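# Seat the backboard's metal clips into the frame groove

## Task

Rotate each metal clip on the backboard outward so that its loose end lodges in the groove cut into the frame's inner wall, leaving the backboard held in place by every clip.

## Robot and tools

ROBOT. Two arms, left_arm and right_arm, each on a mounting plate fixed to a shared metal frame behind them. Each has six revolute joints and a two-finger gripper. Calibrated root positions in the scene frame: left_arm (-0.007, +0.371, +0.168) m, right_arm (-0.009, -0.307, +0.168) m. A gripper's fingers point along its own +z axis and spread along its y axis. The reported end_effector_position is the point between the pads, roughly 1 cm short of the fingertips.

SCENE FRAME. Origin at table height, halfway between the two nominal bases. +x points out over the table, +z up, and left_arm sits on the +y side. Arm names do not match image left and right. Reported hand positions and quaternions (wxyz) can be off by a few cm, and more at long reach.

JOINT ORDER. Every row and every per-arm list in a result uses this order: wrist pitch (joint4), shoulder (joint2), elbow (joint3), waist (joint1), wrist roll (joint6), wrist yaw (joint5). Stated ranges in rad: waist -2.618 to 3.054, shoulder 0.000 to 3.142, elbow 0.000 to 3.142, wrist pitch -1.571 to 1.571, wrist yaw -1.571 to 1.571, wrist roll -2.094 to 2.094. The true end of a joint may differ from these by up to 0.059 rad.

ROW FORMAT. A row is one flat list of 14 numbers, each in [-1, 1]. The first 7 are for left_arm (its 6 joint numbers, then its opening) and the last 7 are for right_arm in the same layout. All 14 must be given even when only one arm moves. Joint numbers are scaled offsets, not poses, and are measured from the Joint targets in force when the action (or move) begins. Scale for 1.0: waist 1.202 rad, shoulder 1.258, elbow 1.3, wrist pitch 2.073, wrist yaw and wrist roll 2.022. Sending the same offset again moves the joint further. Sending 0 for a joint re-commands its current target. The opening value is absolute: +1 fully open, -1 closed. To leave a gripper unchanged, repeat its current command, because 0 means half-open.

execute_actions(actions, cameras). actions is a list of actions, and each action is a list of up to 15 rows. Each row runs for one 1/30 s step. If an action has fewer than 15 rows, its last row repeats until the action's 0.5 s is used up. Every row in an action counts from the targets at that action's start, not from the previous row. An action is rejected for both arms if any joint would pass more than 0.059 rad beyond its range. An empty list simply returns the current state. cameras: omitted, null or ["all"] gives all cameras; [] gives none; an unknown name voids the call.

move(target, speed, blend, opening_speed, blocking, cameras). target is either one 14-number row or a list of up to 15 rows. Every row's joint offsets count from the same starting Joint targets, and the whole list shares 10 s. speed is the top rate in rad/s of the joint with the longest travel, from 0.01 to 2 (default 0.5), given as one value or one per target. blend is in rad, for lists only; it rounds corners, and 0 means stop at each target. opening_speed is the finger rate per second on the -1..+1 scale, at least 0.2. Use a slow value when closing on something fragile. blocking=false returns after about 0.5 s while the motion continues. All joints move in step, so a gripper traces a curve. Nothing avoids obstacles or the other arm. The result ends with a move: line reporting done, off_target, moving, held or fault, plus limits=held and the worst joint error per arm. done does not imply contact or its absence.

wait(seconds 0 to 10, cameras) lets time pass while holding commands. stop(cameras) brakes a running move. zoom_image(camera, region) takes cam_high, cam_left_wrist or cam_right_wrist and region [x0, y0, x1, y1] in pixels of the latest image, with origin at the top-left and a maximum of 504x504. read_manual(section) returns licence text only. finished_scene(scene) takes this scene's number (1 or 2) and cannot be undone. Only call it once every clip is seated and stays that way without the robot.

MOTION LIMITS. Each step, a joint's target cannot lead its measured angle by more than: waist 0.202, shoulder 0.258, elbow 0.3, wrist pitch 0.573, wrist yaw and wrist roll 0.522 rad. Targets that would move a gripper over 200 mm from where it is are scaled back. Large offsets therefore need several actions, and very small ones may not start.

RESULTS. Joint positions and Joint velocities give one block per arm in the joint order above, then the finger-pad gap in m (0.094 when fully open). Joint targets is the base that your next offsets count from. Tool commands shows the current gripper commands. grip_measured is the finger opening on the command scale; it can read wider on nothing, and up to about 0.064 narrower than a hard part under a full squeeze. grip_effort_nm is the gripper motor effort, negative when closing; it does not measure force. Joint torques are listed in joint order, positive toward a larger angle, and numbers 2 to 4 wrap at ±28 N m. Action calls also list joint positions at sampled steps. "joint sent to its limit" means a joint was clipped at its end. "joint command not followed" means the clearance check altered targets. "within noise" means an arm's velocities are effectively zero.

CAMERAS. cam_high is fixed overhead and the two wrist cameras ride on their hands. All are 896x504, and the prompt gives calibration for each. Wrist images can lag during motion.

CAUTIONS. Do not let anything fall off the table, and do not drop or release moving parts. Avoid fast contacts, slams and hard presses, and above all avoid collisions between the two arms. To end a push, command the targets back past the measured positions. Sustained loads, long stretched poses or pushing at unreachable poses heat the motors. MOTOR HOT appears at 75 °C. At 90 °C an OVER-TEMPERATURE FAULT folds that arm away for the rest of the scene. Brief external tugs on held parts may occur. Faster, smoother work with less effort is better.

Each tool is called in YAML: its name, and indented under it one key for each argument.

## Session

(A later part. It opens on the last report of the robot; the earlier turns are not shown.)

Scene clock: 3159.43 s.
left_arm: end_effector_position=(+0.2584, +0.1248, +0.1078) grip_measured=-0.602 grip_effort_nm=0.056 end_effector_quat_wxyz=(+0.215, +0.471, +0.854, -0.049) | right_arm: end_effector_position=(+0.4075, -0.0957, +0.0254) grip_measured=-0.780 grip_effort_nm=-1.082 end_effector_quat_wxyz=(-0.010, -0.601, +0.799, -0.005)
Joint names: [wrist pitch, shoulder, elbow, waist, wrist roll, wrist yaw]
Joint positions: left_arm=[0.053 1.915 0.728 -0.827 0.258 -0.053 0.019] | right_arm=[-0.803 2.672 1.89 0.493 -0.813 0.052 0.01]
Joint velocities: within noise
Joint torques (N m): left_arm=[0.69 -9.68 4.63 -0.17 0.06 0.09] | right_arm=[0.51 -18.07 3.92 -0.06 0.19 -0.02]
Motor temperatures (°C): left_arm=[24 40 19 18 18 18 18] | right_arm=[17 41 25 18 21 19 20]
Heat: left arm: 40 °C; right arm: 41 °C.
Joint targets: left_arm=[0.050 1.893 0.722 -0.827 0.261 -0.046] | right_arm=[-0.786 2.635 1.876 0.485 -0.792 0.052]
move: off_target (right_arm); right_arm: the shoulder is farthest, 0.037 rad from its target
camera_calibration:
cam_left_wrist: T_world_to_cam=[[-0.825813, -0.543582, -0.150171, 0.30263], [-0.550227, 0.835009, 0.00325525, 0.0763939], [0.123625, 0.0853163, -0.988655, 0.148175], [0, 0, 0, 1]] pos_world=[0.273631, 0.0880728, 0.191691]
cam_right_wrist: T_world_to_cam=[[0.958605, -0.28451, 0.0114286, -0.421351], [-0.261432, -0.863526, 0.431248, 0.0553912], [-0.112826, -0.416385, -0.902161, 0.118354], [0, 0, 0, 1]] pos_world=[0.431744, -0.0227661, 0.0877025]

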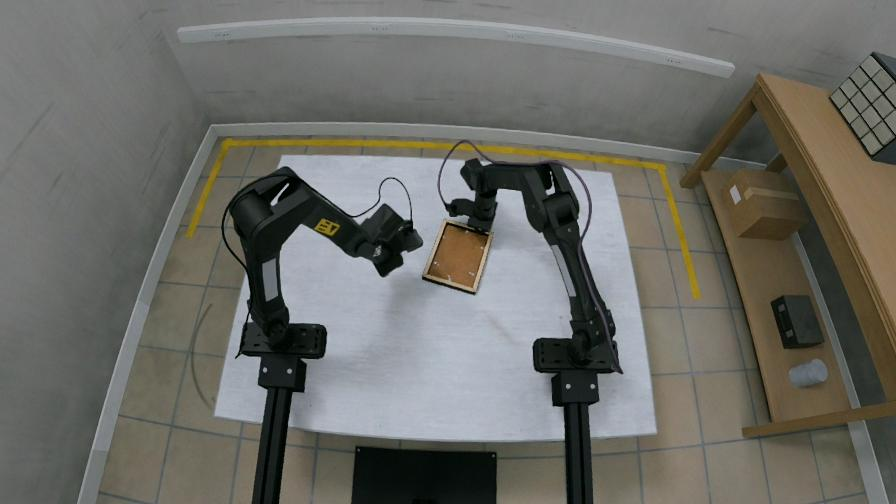

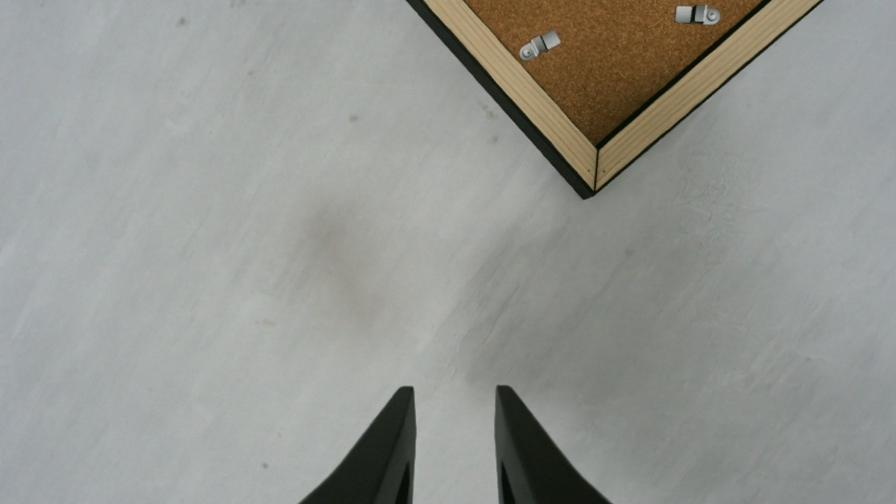

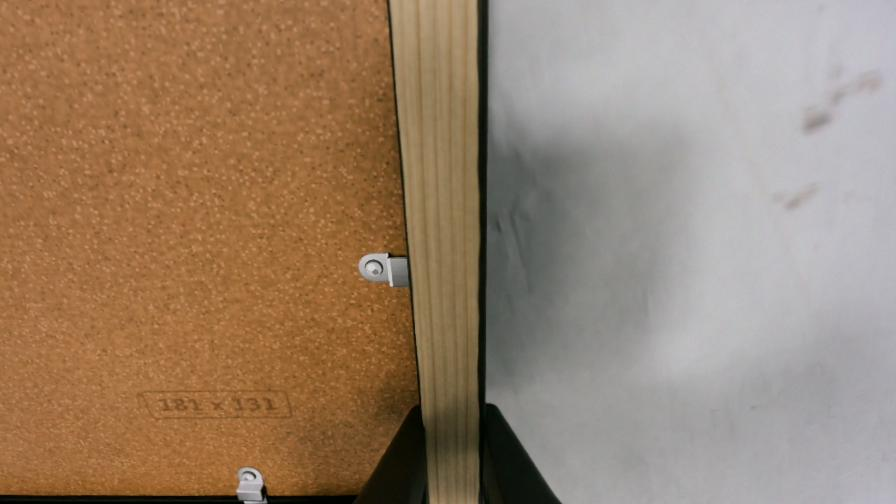

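move:
  target:
    - [0,0,0,0.1,0,0,-0.6,0.0368,-0.0592,-0.1113,-0.0116,0.093,0,-0.87]
    - [0,0,0,0.2,0,0,-0.6,0.0711,-0.111,-0.2162,-0.0141,0.1902,0,-0.87]
    - [0,0,0,0.25,0,0,-0.6,0.1038,-0.159,-0.3147,-0.0042,0.2918,0,-0.87]
    - [0,0,0,0.25,0,0,-0.6,0.1332,-0.201,-0.4024,0.0083,0.3986,0,-0.87]
    - [0,0,0,0.25,0,0,-0.6,0.1597,-0.237,-0.4793,0.0291,0.5114,0,-0.87]
  speed: 0.35
  blend: 0.05

Scene clock: 3180.43 s.
left_arm: end_effector_position=(+0.3179, +0.2131, +0.1036) grip_measured=-0.602 grip_effort_nm=0.056 end_effector_quat_wxyz=(+0.214, +0.340, +0.916, -0.017) | right_arm: end_effector_position=(+0.3132, -0.1336, +0.0240) grip_measured=-0.780 grip_effort_nm=-1.077 end_effector_quat_wxyz=(-0.010, -0.138, +0.990, -0.006)
Joint names: [wrist pitch, shoulder, elbow, waist, wrist roll, wrist yaw]
Joint positions: left_arm=[0.053 1.915 0.728 -0.531 0.258 -0.053 0.019] | right_arm=[-0.468 2.381 1.26 0.515 0.222 0.045 0.01]
Joint velocities: within noise
Joint torques (N m): left_arm=[0.68 -9.83 4.41 -0.01 0.06 0.07] | right_arm=[0.46 -15.92 3.36 0.99 0.17 0.08]
Motor temperatures (°C): left_arm=[24 40 19 18 18 18 18] | right_arm=[17 42 24 18 21 19 20]
Heat: left arm: 40 °C; right arm: 42 °C.
Joint targets: left_arm=[0.050 1.893 0.722 -0.526 0.261 -0.046] | right_arm=[-0.455 2.337 1.253 0.521 0.242 0.052]
move: off_target (right_arm); right_arm: the shoulder is farthest, 0.045 rad from its target
camera_calibration:
cam_left_wrist: T_world_to_cam=[[-0.633098, -0.75999, -0.146977, 0.383635], [-0.769639, 0.638313, 0.0145909, 0.14589], [0.0827283, 0.122357, -0.989032, 0.134227], [0, 0, 0, 1]] pos_world=[0.344056, 0.182012, 0.187012]
cam_right_wrist: T_world_to_cam=[[0.266051, -0.963603, 0.0261855, -0.215901], [-0.872863, -0.229292, 0.430737, 0.274868], [-0.409056, -0.137454, -0.902097, 0.220715], [0, 0, 0, 1]] pos_world=[0.387648, -0.11468, 0.0863639]

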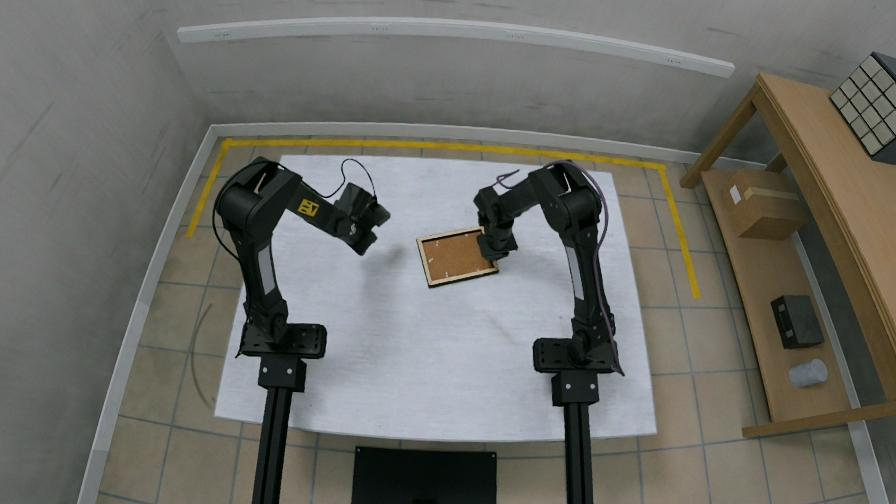

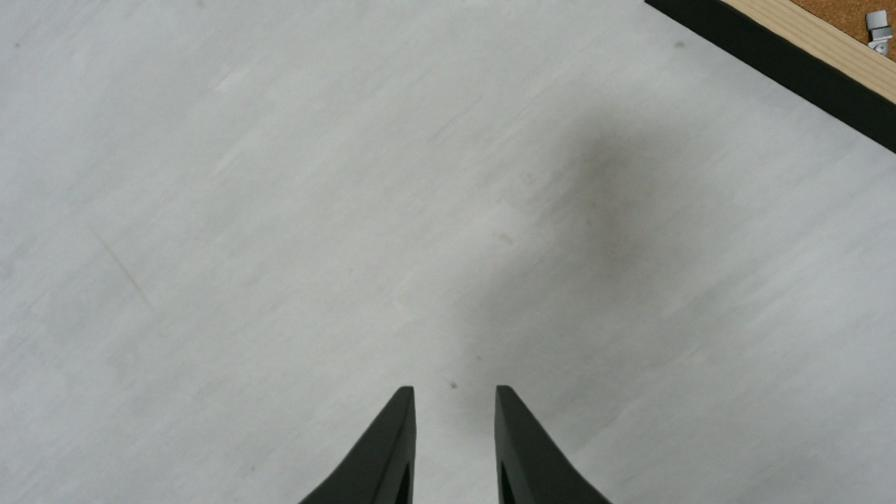

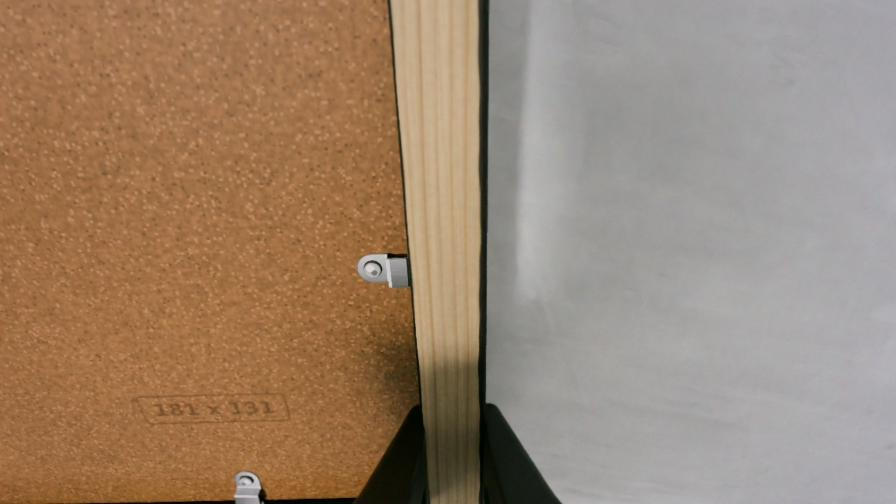

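move:
  target:
    - [0,0,0,0,0,0,-0.6,0.0221,-0.0324,-0.0627,0.0291,0.1187,0,-0.87]
    - [0,0,0,0,0,0,-0.6,0.0387,-0.0525,-0.1072,0.0691,0.2428,0,-0.87]
    - [0,0,0,0,0,0,-0.6,0.0445,-0.0517,-0.1269,0.1165,0.3714,0,-0.87]
    - [0,0,0,0,0,0,-0.6,0.0486,-0.0413,-0.1312,0.1672,0.5025,0,-0.87]
  speed: 0.35
  blend: 0.05
  cameras: ["cam_high","cam_right_wrist"]

Scene clock: 3191.77 s.
left_arm: end_effector_position=(+0.3179, +0.2131, +0.1036) grip_measured=-0.602 grip_effort_nm=0.066 end_effector_quat_wxyz=(+0.214, +0.340, +0.916, -0.017) | right_arm: end_effector_position=(+0.2479, -0.0907, +0.0245) grip_measured=-0.780 grip_effort_nm=-1.077 end_effector_quat_wxyz=(-0.003, +0.266, +0.964, -0.002)
Joint names: [wrist pitch, shoulder, elbow, waist, wrist roll, wrist yaw]
Joint positions: left_arm=[0.053 1.915 0.728 -0.531 0.258 -0.053 0.019] | right_arm=[-0.359 2.312 1.09 0.718 1.24 0.038 0.01]
Joint velocities: within noise
Joint torques (N m): left_arm=[0.71 -9.69 4.41 0.2 0.02 0.08] | right_arm=[0.41 -13.24 2.93 0.88 0.14 0.13]
Motor temperatures (°C): left_arm=[24 40 19 18 18 18 18] | right_arm=[17 43 24 18 21 19 20]
Heat: left arm: 40 °C; right arm: 43 °C.
Joint targets: left_arm=[0.050 1.893 0.722 -0.526 0.261 -0.046] | right_arm=[-0.354 2.285 1.082 0.722 1.258 0.052]
move: done
camera_calibration:
cam_right_wrist: T_world_to_cam=[[-0.519821, -0.854003, 0.0215674, 0.0476873], [-0.772613, 0.480751, 0.414666, 0.267415], [-0.364495, 0.198889, -0.909718, 0.21997], [0, 0, 0, 1]] pos_world=[0.311575, -0.131584, 0.0881939]
Images, in order (width x height): cam_high 896x504, cam_right_wrist 896x504.

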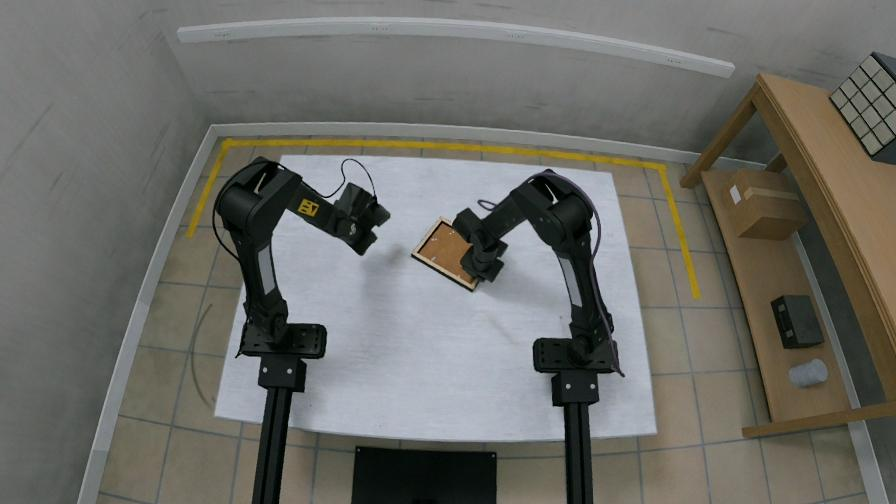

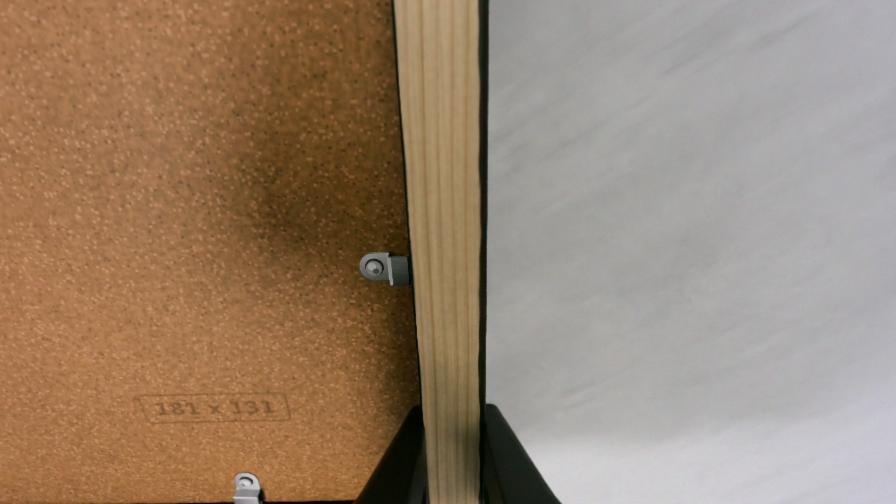

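move:
  target:
    - [0,0,0,0,0,0,-0.6,-0.0068,0.0219,0.0173,0.0466,0.1301,0,-0.87]
    - [0,0,0,0,0,0,-0.6,-0.0183,0.0415,0.0545,0.094,0.2577,0,-0.87]
    - [0,0,0,0,0,0,-0.6,-0.0352,0.0668,0.1057,0.1314,0.3813,0,-0.87]
  speed: 0.35
  blend: 0.05
  cameras: ["cam_high","cam_right_wrist"]

Scene clock: 3201.97 s.
left_arm: end_effector_position=(+0.3179, +0.2131, +0.1036) grip_measured=-0.602 grip_effort_nm=0.056 end_effector_quat_wxyz=(+0.214, +0.340, +0.916, -0.017) | right_arm: end_effector_position=(+0.2273, -0.0349, +0.0266) grip_measured=-0.781 grip_effort_nm=-1.077 end_effector_quat_wxyz=(+0.000, +0.547, +0.837, +0.005)
Joint names: [wrist pitch, shoulder, elbow, waist, wrist roll, wrist yaw]
Joint positions: left_arm=[0.053 1.915 0.728 -0.531 0.258 -0.053 0.019] | right_arm=[-0.406 2.36 1.196 0.874 2.015 0.038 0.01]
Joint velocities: within noise
Joint torques (N m): left_arm=[0.7 -9.89 4.37 0.21 0.03 0.06] | right_arm=[0.17 -10.43 5.57 1.03 0.09 0.14]
Motor temperatures (°C): left_arm=[24 40 19 18 18 18 18] | right_arm=[17 41 24 18 21 19 20]
Heat: left arm: 40 °C; right arm: 41 °C.
Joint targets: left_arm=[0.050 1.893 0.722 -0.526 0.261 -0.046] | right_arm=[-0.427 2.369 1.220 0.880 2.029 0.052]
move: done
camera_calibration:
cam_right_wrist: T_world_to_cam=[[-0.919195, -0.393743, 0.00688397, 0.191744], [-0.355348, 0.836844, 0.416437, 0.141322], [-0.16973, 0.38034, -0.909139, 0.165324], [0, 0, 0, 1]] pos_world=[0.254529, -0.105646, 0.0901305]
Images, in order (width x height): cam_high 896x504, cam_right_wrist 896x504.

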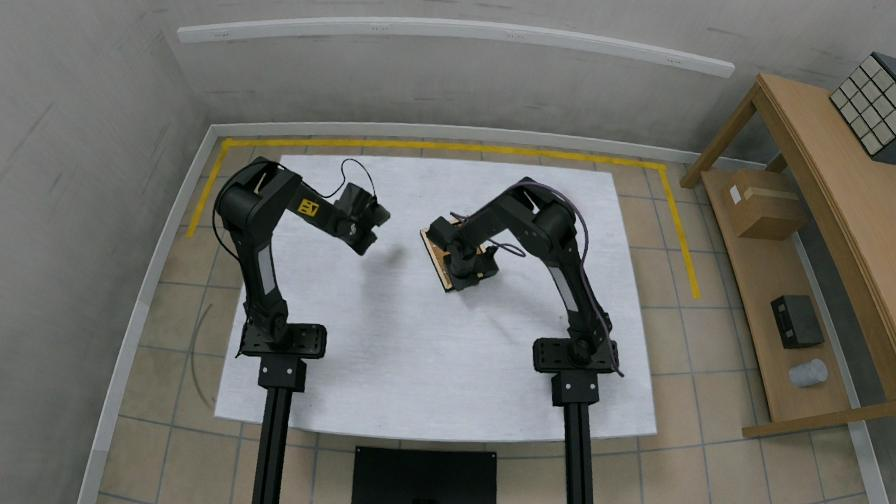

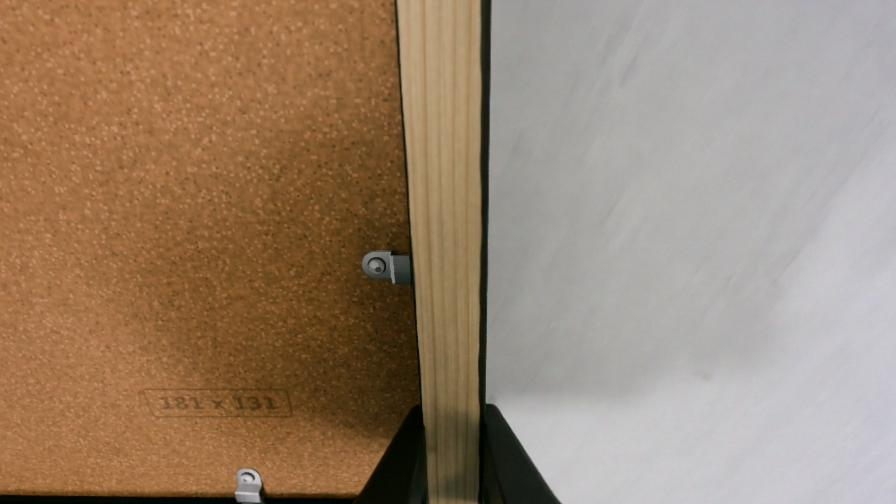

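move:
  target: [0,0,0,0,0,0,-0.6,0,0,0,0,0,0,-0.6]
  opening_speed: 0.3
  cameras: []

move:
  target:
    - [0,0,0,0,0,0,-0.6,-0.0757,-0.117,0.0077,0,0,0,-0.6]
    - [0,0,0,0,0,0,-0.6,-0.15,-0.3,0.0077,-0.5,-0.4,0,-0.6]
  speed: 0.5
  blend: 0.03

Scene clock: 3221.10 s.
left_arm: end_effector_position=(+0.3179, +0.2131, +0.1036) grip_measured=-0.602 grip_effort_nm=0.071 end_effector_quat_wxyz=(+0.214, +0.340, +0.916, -0.017) | right_arm: end_effector_position=(+0.2267, -0.0355, +0.0267) grip_measured=-0.602 grip_effort_nm=0.066 end_effector_quat_wxyz=(+0.000, +0.550, +0.835, +0.003)
Joint names: [wrist pitch, shoulder, elbow, waist, wrist roll, wrist yaw]
Joint positions: left_arm=[0.053 1.915 0.728 -0.531 0.258 -0.053 0.019] | right_arm=[-0.41 2.36 1.196 0.874 2.022 0.038 0.019]
Joint velocities: within noise
Joint torques (N m): left_arm=[0.7 -9.8 4.52 0.12 0.06 0.05] | right_arm=[0.22 -10.45 5.5 1.03 0.05 0.13]
Motor temperatures (°C): left_arm=[24 40 19 18 18 18 18] | right_arm=[17 41 25 18 21 19 20]
Heat: left arm: 40 °C; right arm: 41 °C.
Joint targets: left_arm=[0.050 1.893 0.722 -0.526 0.261 -0.046] | right_arm=[-0.427 2.369 1.220 0.880 2.029 0.052]
move: done
No camera images: "cameras" was empty.

Scene clock: 3223.80 s.
left_arm: end_effector_position=(+0.3179, +0.2131, +0.1036) grip_measured=-0.602 grip_effort_nm=0.076 end_effector_quat_wxyz=(+0.214, +0.340, +0.916, -0.017) | right_arm: end_effector_position=(+0.3366, -0.2209, +0.1351) grip_measured=-0.602 grip_effort_nm=0.061 end_effector_quat_wxyz=(+0.010, +0.466, +0.885, +0.006)
Joint names: [wrist pitch, shoulder, elbow, waist, wrist roll, wrist yaw]
Joint positions: left_arm=[0.053 1.915 0.728 -0.531 0.258 -0.053 0.019] | right_arm=[-0.726 2.023 1.214 0.277 1.228 0.041 0.019]
Joint velocities: within noise
Joint torques (N m): left_arm=[0.67 -9.94 4.33 0.14 0.04 0.09] | right_arm=[0.28 -13.12 5.94 0.55 -0.11 0.1]
Motor temperatures (°C): left_arm=[24 40 19 18 18 18 18] | right_arm=[17 41 25 18 21 19 20]
Heat: left arm: 40 °C; right arm: 41 °C.
Joint targets: left_arm=[0.050 1.893 0.722 -0.526 0.261 -0.046] | right_arm=[-0.738 1.992 1.230 0.278 1.220 0.052]
move: done
camera_calibration:
cam_left_wrist: T_world_to_cam=[[-0.633098, -0.75999, -0.146977, 0.383635], [-0.769639, 0.638313, 0.0145909, 0.14589], [0.0827283, 0.122357, -0.989032, 0.134227], [0, 0, 0, 1]] pos_world=[0.344056, 0.182012, 0.187012]
cam_right_wrist: T_world_to_cam=[[-0.82934, -0.558728, -0.00419823, 0.153068], [-0.513172, 0.758704, 0.401276, 0.328606], [-0.221019, 0.334949, -0.915948, 0.361465], [0, 0, 0, 1]] pos_world=[0.375468, -0.284864, 0.199864]

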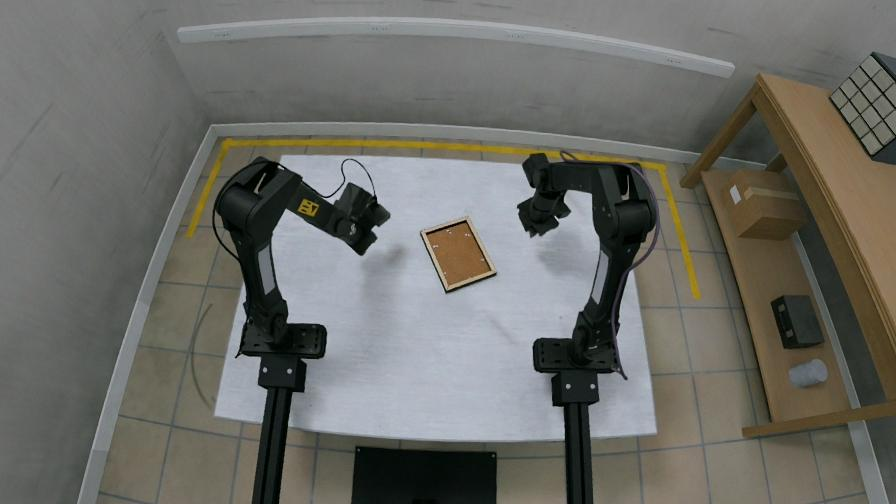

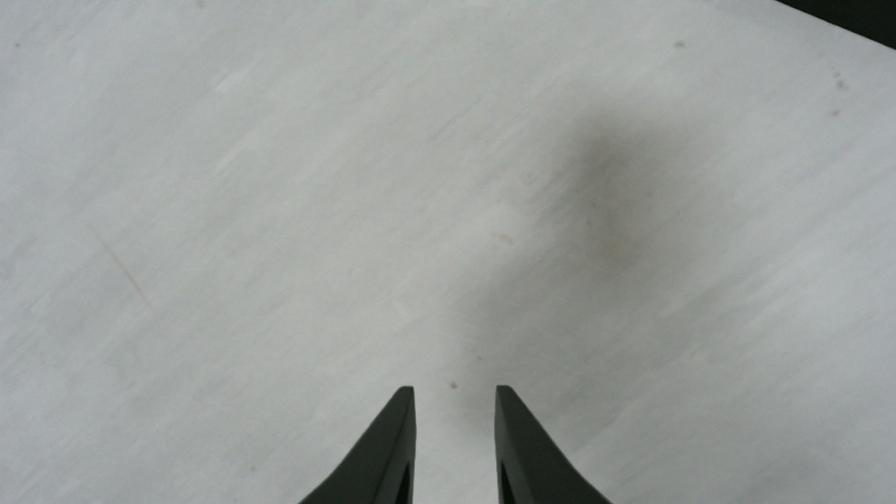

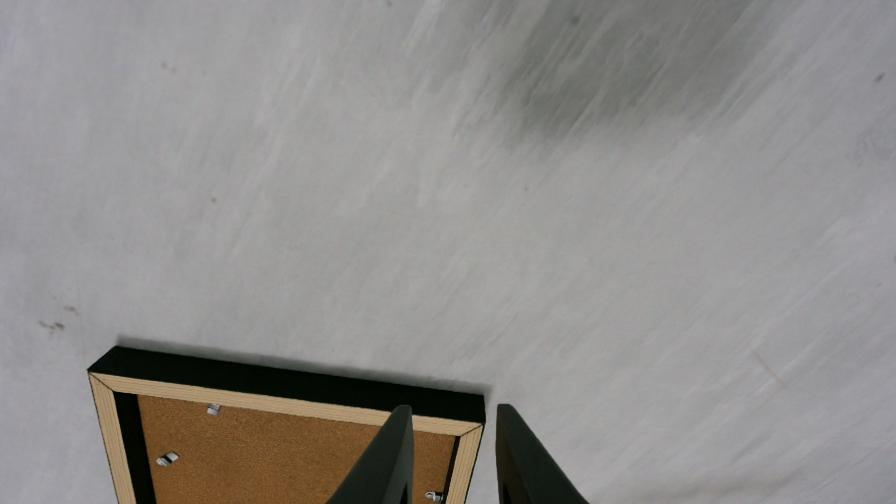

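zoom_image:
  camera: "cam_high"
  region: [400, 205, 520, 305]

Scaled by 4.200.

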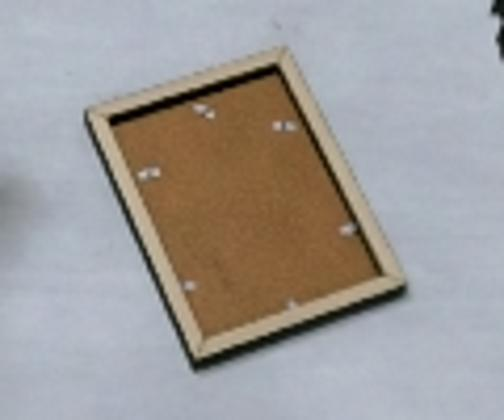

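move:
  target: [-0.0695,0.3975,0.4812,-0.5083,-0.0534,0,-0.6,0,0,0,0,0,0,-0.6]
  speed: 0.6
  cameras: ["cam_high","cam_left_wrist"]

Scene clock: 3248.40 s.
left_arm: end_effector_position=(+0.2335, -0.0658, +0.0816) grip_measured=-0.602 grip_effort_nm=0.056 end_effector_quat_wxyz=(+0.218, +0.557, +0.795, -0.100) | right_arm: end_effector_position=(+0.3365, -0.2210, +0.1351) grip_measured=-0.602 grip_effort_nm=0.061 end_effector_quat_wxyz=(+0.009, +0.465, +0.885, +0.006)
Joint names: [wrist pitch, shoulder, elbow, waist, wrist roll, wrist yaw]
Joint positions: left_arm=[-0.077 2.359 1.331 -1.137 0.161 -0.049 0.019] | right_arm=[-0.726 2.023 1.214 0.277 1.227 0.041 0.019]
Joint velocities: within noise
Joint torques (N m): left_arm=[0.65 -9.21 7.36 -0.46 -0.07 0.03] | right_arm=[0.3 -13.05 5.94 0.61 -0.11 0.09]
Motor temperatures (°C): left_arm=[24 40 19 18 18 18 18] | right_arm=[17 43 25 18 21 19 19]
Heat: left arm: 40 °C; right arm: 43 °C.
Joint targets: left_arm=[-0.094 2.393 1.347 -1.137 0.153 -0.046] | right_arm=[-0.738 1.992 1.230 0.278 1.220 0.052]
move: done
camera_calibration:
cam_left_wrist: T_world_to_cam=[[-0.92821, -0.35361, -0.115698, 0.208077], [-0.350585, 0.93539, -0.046217, 0.185962], [0.124566, -0.00233709, -0.992209, 0.135905], [0, 0, 0, 1]] pos_world=[0.241405, -0.100052, 0.167515]
Images, in order (width x height): cam_high 896x504, cam_left_wrist 896x504.

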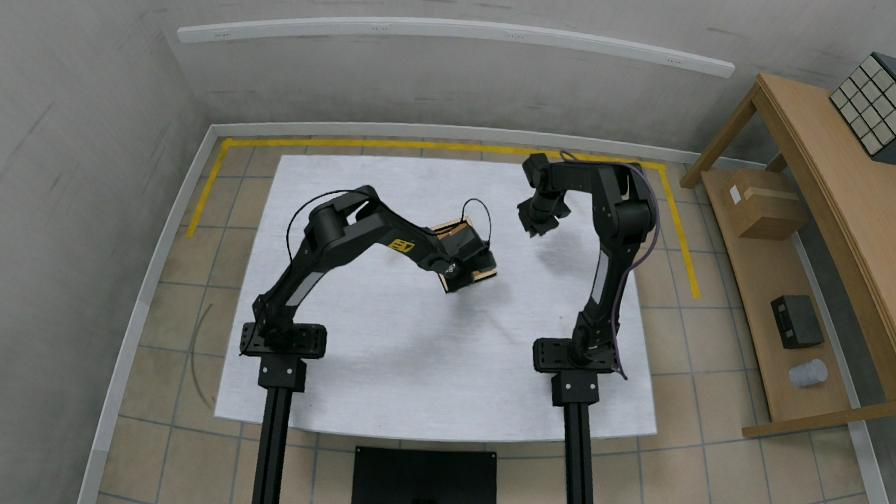

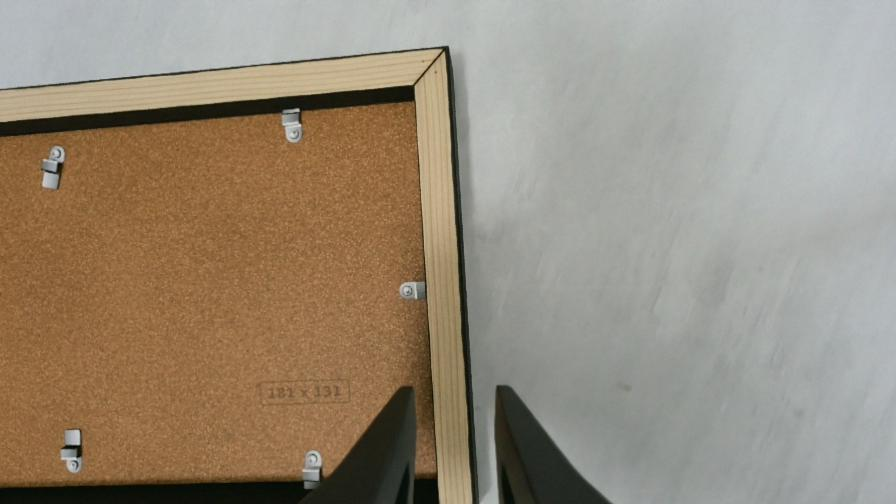

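move:
  target: [0.0281,0.05,0.0039,0,0,0,-0.6,0,0,0,0,0,0,-0.6]
  speed: 0.15
  cameras: ["cam_left_wrist"]

Scene clock: 3260.73 s.
left_arm: end_effector_position=(+0.2310, -0.0630, +0.0565) grip_measured=-0.602 grip_effort_nm=0.056 end_effector_quat_wxyz=(+0.209, +0.558, +0.797, -0.096) | right_arm: end_effector_position=(+0.3365, -0.2210, +0.1351) grip_measured=-0.602 grip_effort_nm=0.056 end_effector_quat_wxyz=(+0.009, +0.465, +0.885, +0.006)
Joint names: [wrist pitch, shoulder, elbow, waist, wrist roll, wrist yaw]
Joint positions: left_arm=[-0.038 2.423 1.335 -1.137 0.161 -0.049 0.019] | right_arm=[-0.726 2.023 1.214 0.277 1.227 0.041 0.019]
Joint velocities: within noise
Joint torques (N m): left_arm=[0.8 -9.4 7.12 -0.32 -0.06 0.05] | right_arm=[0.29 -13.14 5.94 0.61 -0.1 0.08]
Motor temperatures (°C): left_arm=[24 40 20 18 18 18 18] | right_arm=[17 43 25 18 21 19 19]
Heat: left arm: 40 °C; right arm: 43 °C.
Joint targets: left_arm=[-0.036 2.456 1.352 -1.137 0.153 -0.046] | right_arm=[-0.738 1.992 1.230 0.278 1.220 0.052]
move: done
camera_calibration:
cam_left_wrist: T_world_to_cam=[[-0.929364, -0.351521, -0.112764, 0.204093], [-0.35091, 0.936051, -0.0258797, 0.18026], [0.114651, 0.0155186, -0.993285, 0.11482], [0, 0, 0, 1]] pos_world=[0.239768, -0.0987715, 0.141729]
Images, in order (width x height): cam_left_wrist 896x504.

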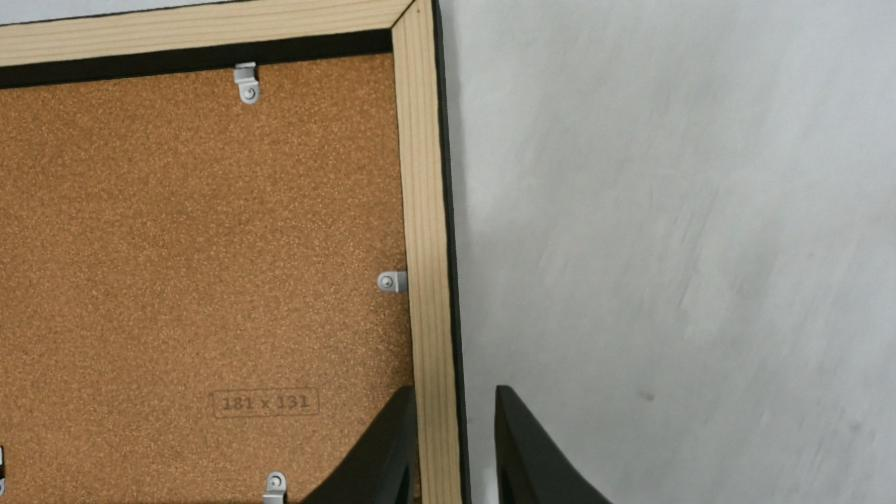

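move:
  target:
    - [0,0,0,0.0092,-0.0124,0,-0.6,0,0,0,0,0,0,-0.6]
    - [0.012,0.022,0.0015,0.0092,-0.0124,0,-0.6,0,0,0,0,0,0,-0.6]
  speed: 0.15
  cameras: ["cam_left_wrist"]

Scene clock: 3270.63 s.
left_arm: end_effector_position=(+0.2348, -0.0624, +0.0477) grip_measured=-0.602 grip_effort_nm=0.056 end_effector_quat_wxyz=(+0.210, +0.545, +0.806, -0.098) | right_arm: end_effector_position=(+0.3365, -0.2210, +0.1351) grip_measured=-0.602 grip_effort_nm=0.061 end_effector_quat_wxyz=(+0.009, +0.465, +0.885, +0.006)
Joint names: [wrist pitch, shoulder, elbow, waist, wrist roll, wrist yaw]
Joint positions: left_arm=[-0.013 2.45 1.34 -1.129 0.136 -0.049 0.019] | right_arm=[-0.726 2.023 1.214 0.277 1.227 0.041 0.019]
Joint velocities: within noise
Joint torques (N m): left_arm=[0.81 -9.54 6.82 -0.1 -0.07 0.04] | right_arm=[0.28 -13.08 5.96 0.58 -0.11 0.08]
Motor temperatures (°C): left_arm=[24 38 20 18 18 18 18] | right_arm=[17 43 25 18 21 19 19]
Heat: left arm: 38 °C; right arm: 43 °C.
Joint targets: left_arm=[-0.011 2.483 1.354 -1.126 0.127 -0.046] | right_arm=[-0.738 1.992 1.230 0.278 1.220 0.052]
move: done
camera_calibration:
cam_left_wrist: T_world_to_cam=[[-0.91919, -0.380376, -0.101996, 0.202151], [-0.379309, 0.92477, -0.0304199, 0.186967], [0.105894, 0.0107263, -0.99432, 0.107429], [0, 0, 0, 1]] pos_world=[0.245357, -0.0971609, 0.133125]
Images, in order (width x height): cam_left_wrist 896x504.

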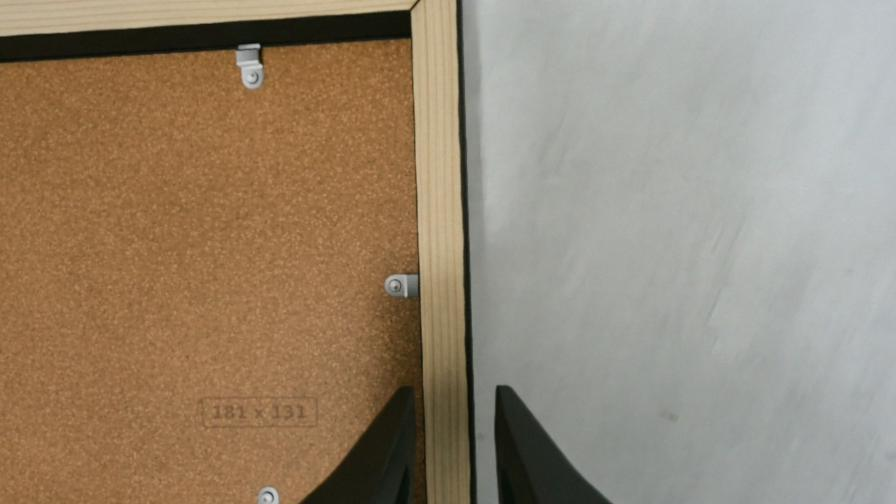

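move:
  target: [0.016,0.0285,0.0023,0.005,-0.003,0,-0.6,0,0,0,0,0,0,-0.6]
  speed: 0.1
  cameras: ["cam_left_wrist"]

Scene clock: 3274.50 s.
left_arm: end_effector_position=(+0.2362, -0.0603, +0.0350) grip_measured=-0.602 grip_effort_nm=0.061 end_effector_quat_wxyz=(+0.209, +0.540, +0.809, -0.098) | right_arm: end_effector_position=(+0.3365, -0.2210, +0.1351) grip_measured=-0.602 grip_effort_nm=0.051 end_effector_quat_wxyz=(+0.009, +0.465, +0.885, +0.006)
Joint names: [wrist pitch, shoulder, elbow, waist, wrist roll, wrist yaw]
Joint positions: left_arm=[0.02 2.485 1.34 -1.124 0.13 -0.049 0.019] | right_arm=[-0.726 2.023 1.214 0.277 1.227 0.041 0.019]
Joint velocities: within noise
Joint torques (N m): left_arm=[0.74 -9.43 6.98 0.01 -0.08 0.04] | right_arm=[0.29 -13.07 5.96 0.55 -0.11 0.1]
Motor temperatures (°C): left_arm=[25 38 20 18 18 18 18] | right_arm=[17 43 25 18 21 19 19]
Heat: left arm: 38 °C; right arm: 43 °C.
Joint targets: left_arm=[0.022 2.519 1.357 -1.120 0.121 -0.046] | right_arm=[-0.738 1.992 1.230 0.278 1.220 0.052]
move: done
camera_calibration:
cam_left_wrist: T_world_to_cam=[[-0.915359, -0.390264, -0.0990543, 0.201285], [-0.389319, 0.92063, -0.0295065, 0.187308], [0.102708, 0.0115547, -0.994644, 0.095365], [0, 0, 0, 1]] pos_world=[0.247376, -0.0949892, 0.120319]
Images, in order (width x height): cam_left_wrist 896x504.

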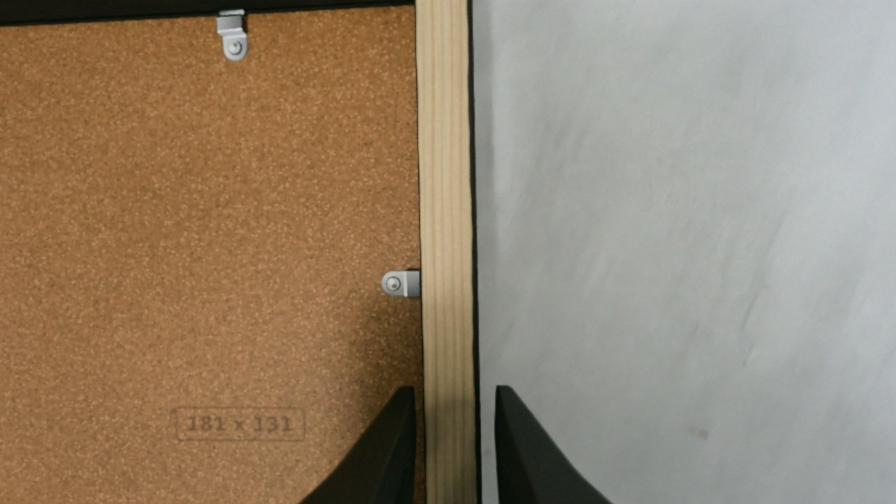

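move:
  target: [0,0,0,0,0,0,-0.85,0,0,0,0,0,0,-0.6]
  opening_speed: 0.3
  cameras: ["cam_left_wrist"]

Scene clock: 3280.13 s.
left_arm: end_effector_position=(+0.2368, -0.0603, +0.0351) grip_measured=-0.783 grip_effort_nm=-1.013 end_effector_quat_wxyz=(+0.209, +0.539, +0.810, -0.098) | right_arm: end_effector_position=(+0.3365, -0.2210, +0.1351) grip_measured=-0.602 grip_effort_nm=0.056 end_effector_quat_wxyz=(+0.009, +0.465, +0.885, +0.006)
Joint names: [wrist pitch, shoulder, elbow, waist, wrist roll, wrist yaw]
Joint positions: left_arm=[0.021 2.485 1.34 -1.123 0.128 -0.049 0.01] | right_arm=[-0.726 2.023 1.214 0.277 1.227 0.041 0.019]
Joint velocities: within noise
Joint torques (N m): left_arm=[0.8 -9.51 6.9 -0.03 -0.03 0.07] | right_arm=[0.29 -13.09 5.94 0.55 -0.11 0.1]
Motor temperatures (°C): left_arm=[25 38 20 18 18 18 18] | right_arm=[17 43 25 18 21 19 18]
Heat: left arm: 38 °C; right arm: 43 °C.
Joint targets: left_arm=[0.022 2.519 1.357 -1.120 0.122 -0.046] | right_arm=[-0.738 1.992 1.230 0.278 1.220 0.052]
move: done
camera_calibration:
cam_left_wrist: T_world_to_cam=[[-0.91425, -0.393046, -0.0982962, 0.201425], [-0.391982, 0.91946, -0.0307272, 0.188097], [0.102457, 0.010438, -0.994683, 0.0954018], [0, 0, 0, 1]] pos_world=[0.248109, -0.0947742, 0.120473]
Images, in order (width x height): cam_left_wrist 896x504.

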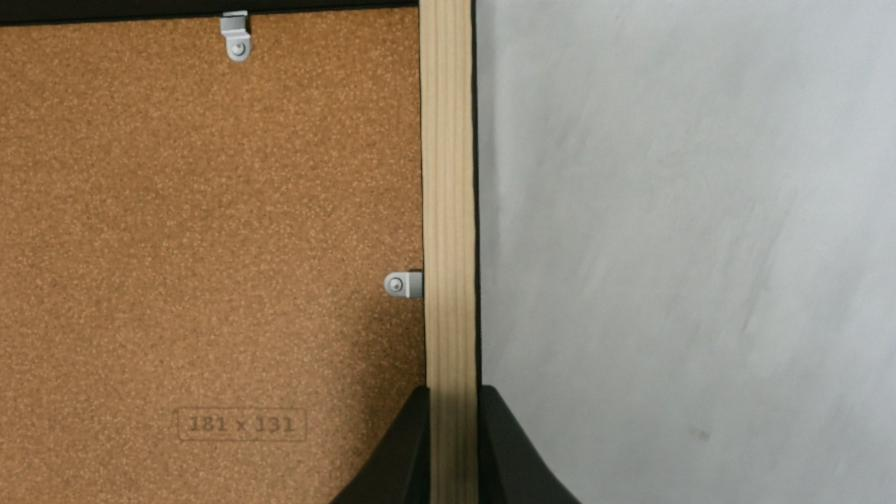

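move:
  target: [0.0129,-0.025,-0.045,0.0075,0.0544,0,-0.85,0,0,0,0,0,0,-0.6]
  speed: 0.1
  cameras: ["cam_left_wrist","cam_high"]

Scene clock: 3289.53 s.
left_arm: end_effector_position=(+0.2404, -0.0601, +0.0347) grip_measured=-0.786 grip_effort_nm=-1.062 end_effector_quat_wxyz=(+0.225, +0.567, +0.787, -0.094) | right_arm: end_effector_position=(+0.3365, -0.2210, +0.1351) grip_measured=-0.602 grip_effort_nm=0.051 end_effector_quat_wxyz=(+0.009, +0.465, +0.885, +0.006)
Joint names: [wrist pitch, shoulder, elbow, waist, wrist roll, wrist yaw]
Joint positions: left_arm=[0.068 2.485 1.32 -1.116 0.209 -0.049 0.01] | right_arm=[-0.726 2.023 1.214 0.277 1.227 0.041 0.019]
Joint velocities: within noise
Joint torques (N m): left_arm=[0.59 -12.16 3.62 0.21 0.27 0.04] | right_arm=[0.3 -13.12 5.91 0.59 -0.1 0.1]
Motor temperatures (°C): left_arm=[25 37 20 18 18 18 18] | right_arm=[17 43 25 18 21 19 18]
Heat: left arm: 37 °C; right arm: 43 °C.
Joint targets: left_arm=[0.049 2.488 1.299 -1.111 0.232 -0.046] | right_arm=[-0.738 1.992 1.230 0.278 1.220 0.052]
move: done
camera_calibration:
cam_left_wrist: T_world_to_cam=[[-0.932604, -0.333307, -0.138408, 0.214097], [-0.329605, 0.942818, -0.0495404, 0.176406], [0.147005, -0.000581681, -0.989136, 0.0830826], [0, 0, 0, 1]] pos_world=[0.245599, -0.0949101, 0.120552]
Images, in order (width x height): cam_high 896x504, cam_left_wrist 896x504.

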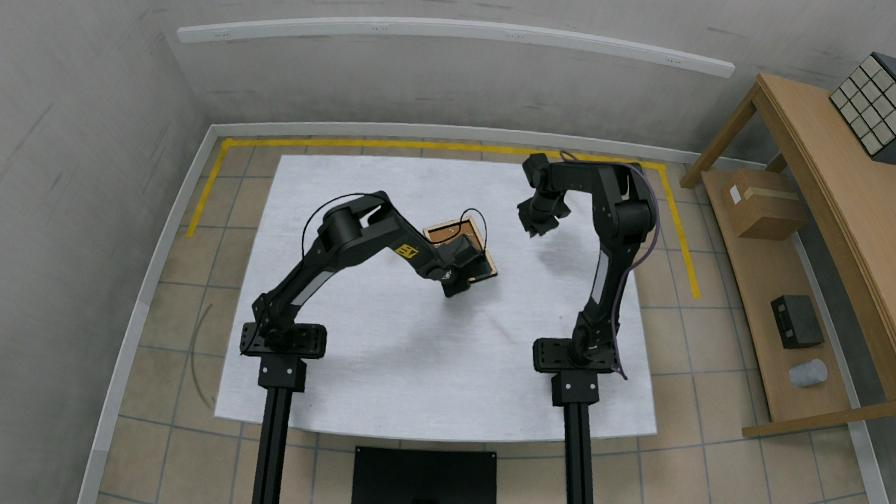

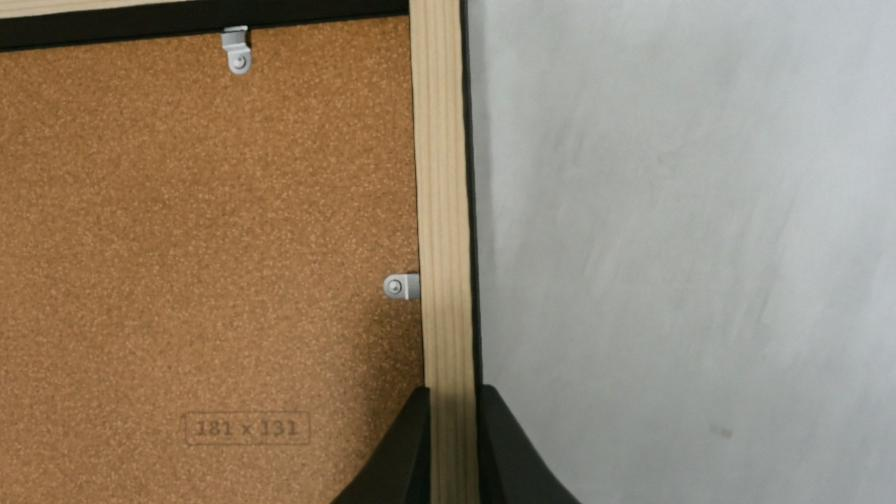

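move:
  target: [0,0,0,0,0,0,-0.85,-0.0987,0.254,0.3754,0.125,-0.7913,0,-0.6]
  speed: 0.9
  cameras: []

move:
  target: [0,0,0,0,0,0,-0.85,-0.0986,0.268,0.391,0.1256,-0.4738,0,-1]
  speed: 0.6

Scene clock: 3330.53 s.
left_arm: end_effector_position=(+0.2403, -0.0601, +0.0346) grip_measured=-0.786 grip_effort_nm=-1.057 end_effector_quat_wxyz=(+0.225, +0.567, +0.787, -0.094) | right_arm: end_effector_position=(+0.3946, -0.1403, +0.1412) grip_measured=-0.602 grip_effort_nm=0.056 end_effector_quat_wxyz=(+0.010, -0.379, +0.926, -0.002)
Joint names: [wrist pitch, shoulder, elbow, waist, wrist roll, wrist yaw]
Joint positions: left_arm=[0.068 2.485 1.319 -1.116 0.21 -0.049 0.01] | right_arm=[-0.934 2.297 1.687 0.423 -0.372 0.043 0.019]
Joint velocities: within noise
Joint torques (N m): left_arm=[0.63 -12.08 3.6 0.16 0.25 -0.01] | right_arm=[0.32 -11.54 7.5 1.17 -0.11 0.09]
Motor temperatures (°C): left_arm=[24 38 19 18 18 18 19] | right_arm=[17 42 25 18 21 19 18]
Heat: left arm: 38 °C; right arm: 42 °C.
Joint targets: left_arm=[0.049 2.488 1.299 -1.111 0.231 -0.046] | right_arm=[-0.943 2.311 1.718 0.429 -0.380 0.052]
move: done
No camera images: "cameras" was empty.

Scene clock: 3332.97 s.
left_arm: end_effector_position=(+0.2403, -0.0601, +0.0346) grip_measured=-0.786 grip_effort_nm=-1.057 end_effector_quat_wxyz=(+0.225, +0.567, +0.787, -0.094) | right_arm: end_effector_position=(+0.4159, -0.0487, +0.1168) grip_measured=-0.993 grip_effort_nm=-0.398 end_effector_quat_wxyz=(+0.002, +0.810, -0.587, +0.003)
Joint names: [wrist pitch, shoulder, elbow, waist, wrist roll, wrist yaw]
Joint positions: left_arm=[0.068 2.485 1.319 -1.116 0.21 -0.049 0.01] | right_arm=[-1.135 2.632 2.196 0.575 -1.33 0.047 0]
Joint velocities: within noise
Joint torques (N m): left_arm=[0.61 -12.03 3.58 0.17 0.25 0.05] | right_arm=[0.22 -13.68 7.71 1.14 -0.11 0.04]
Motor temperatures (°C): left_arm=[24 38 19 18 18 18 19] | right_arm=[17 42 25 18 21 19 18]
Heat: left arm: 38 °C; right arm: 42 °C.
Joint targets: left_arm=[0.049 2.488 1.299 -1.111 0.231 -0.046] | right_arm=[-1.147 2.648 2.226 0.580 -1.338 0.052]
move: done
camera_calibration:
cam_left_wrist: T_world_to_cam=[[-0.932694, -0.33298, -0.138583, 0.214122], [-0.329281, 0.942934, -0.0495023, 0.176256], [0.147157, -0.000538, -0.989113, 0.0829949], [0, 0, 0, 1]] pos_world=[0.245535, -0.0948549, 0.12049]
cam_right_wrist: T_world_to_cam=[[0.952592, 0.303836, 0.0159108, -0.386489], [0.269663, -0.867357, 0.418299, -0.160813], [0.140895, -0.394178, -0.90817, 0.117607], [0, 0, 0, 1]] pos_world=[0.394961, 0.0243053, 0.180225]

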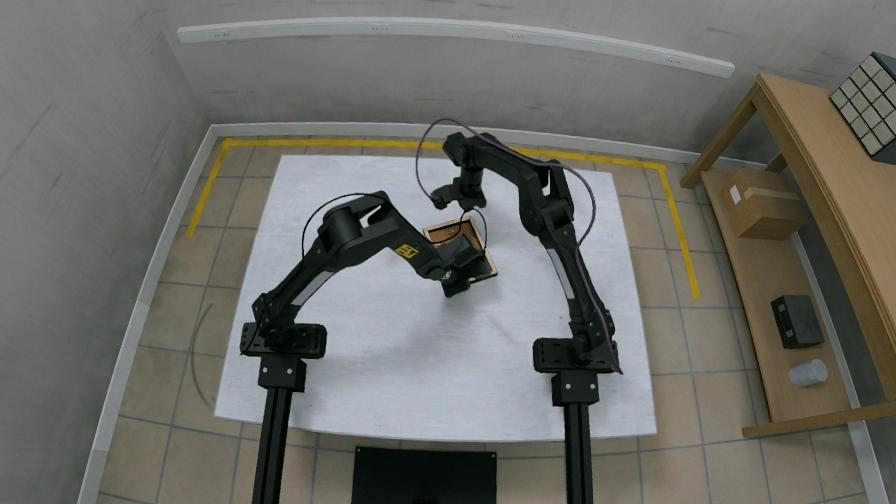

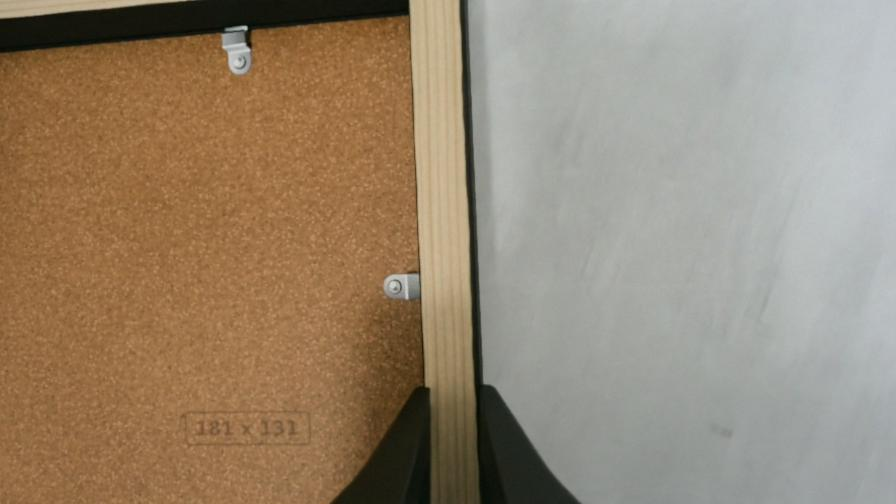

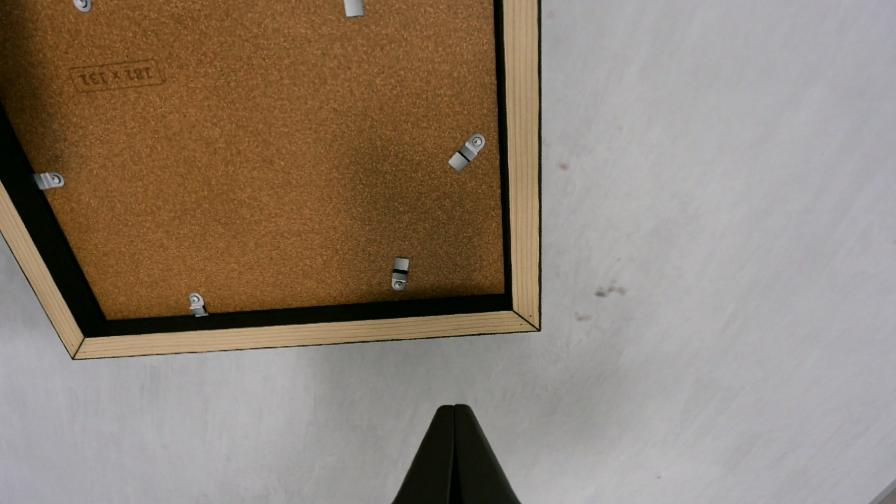

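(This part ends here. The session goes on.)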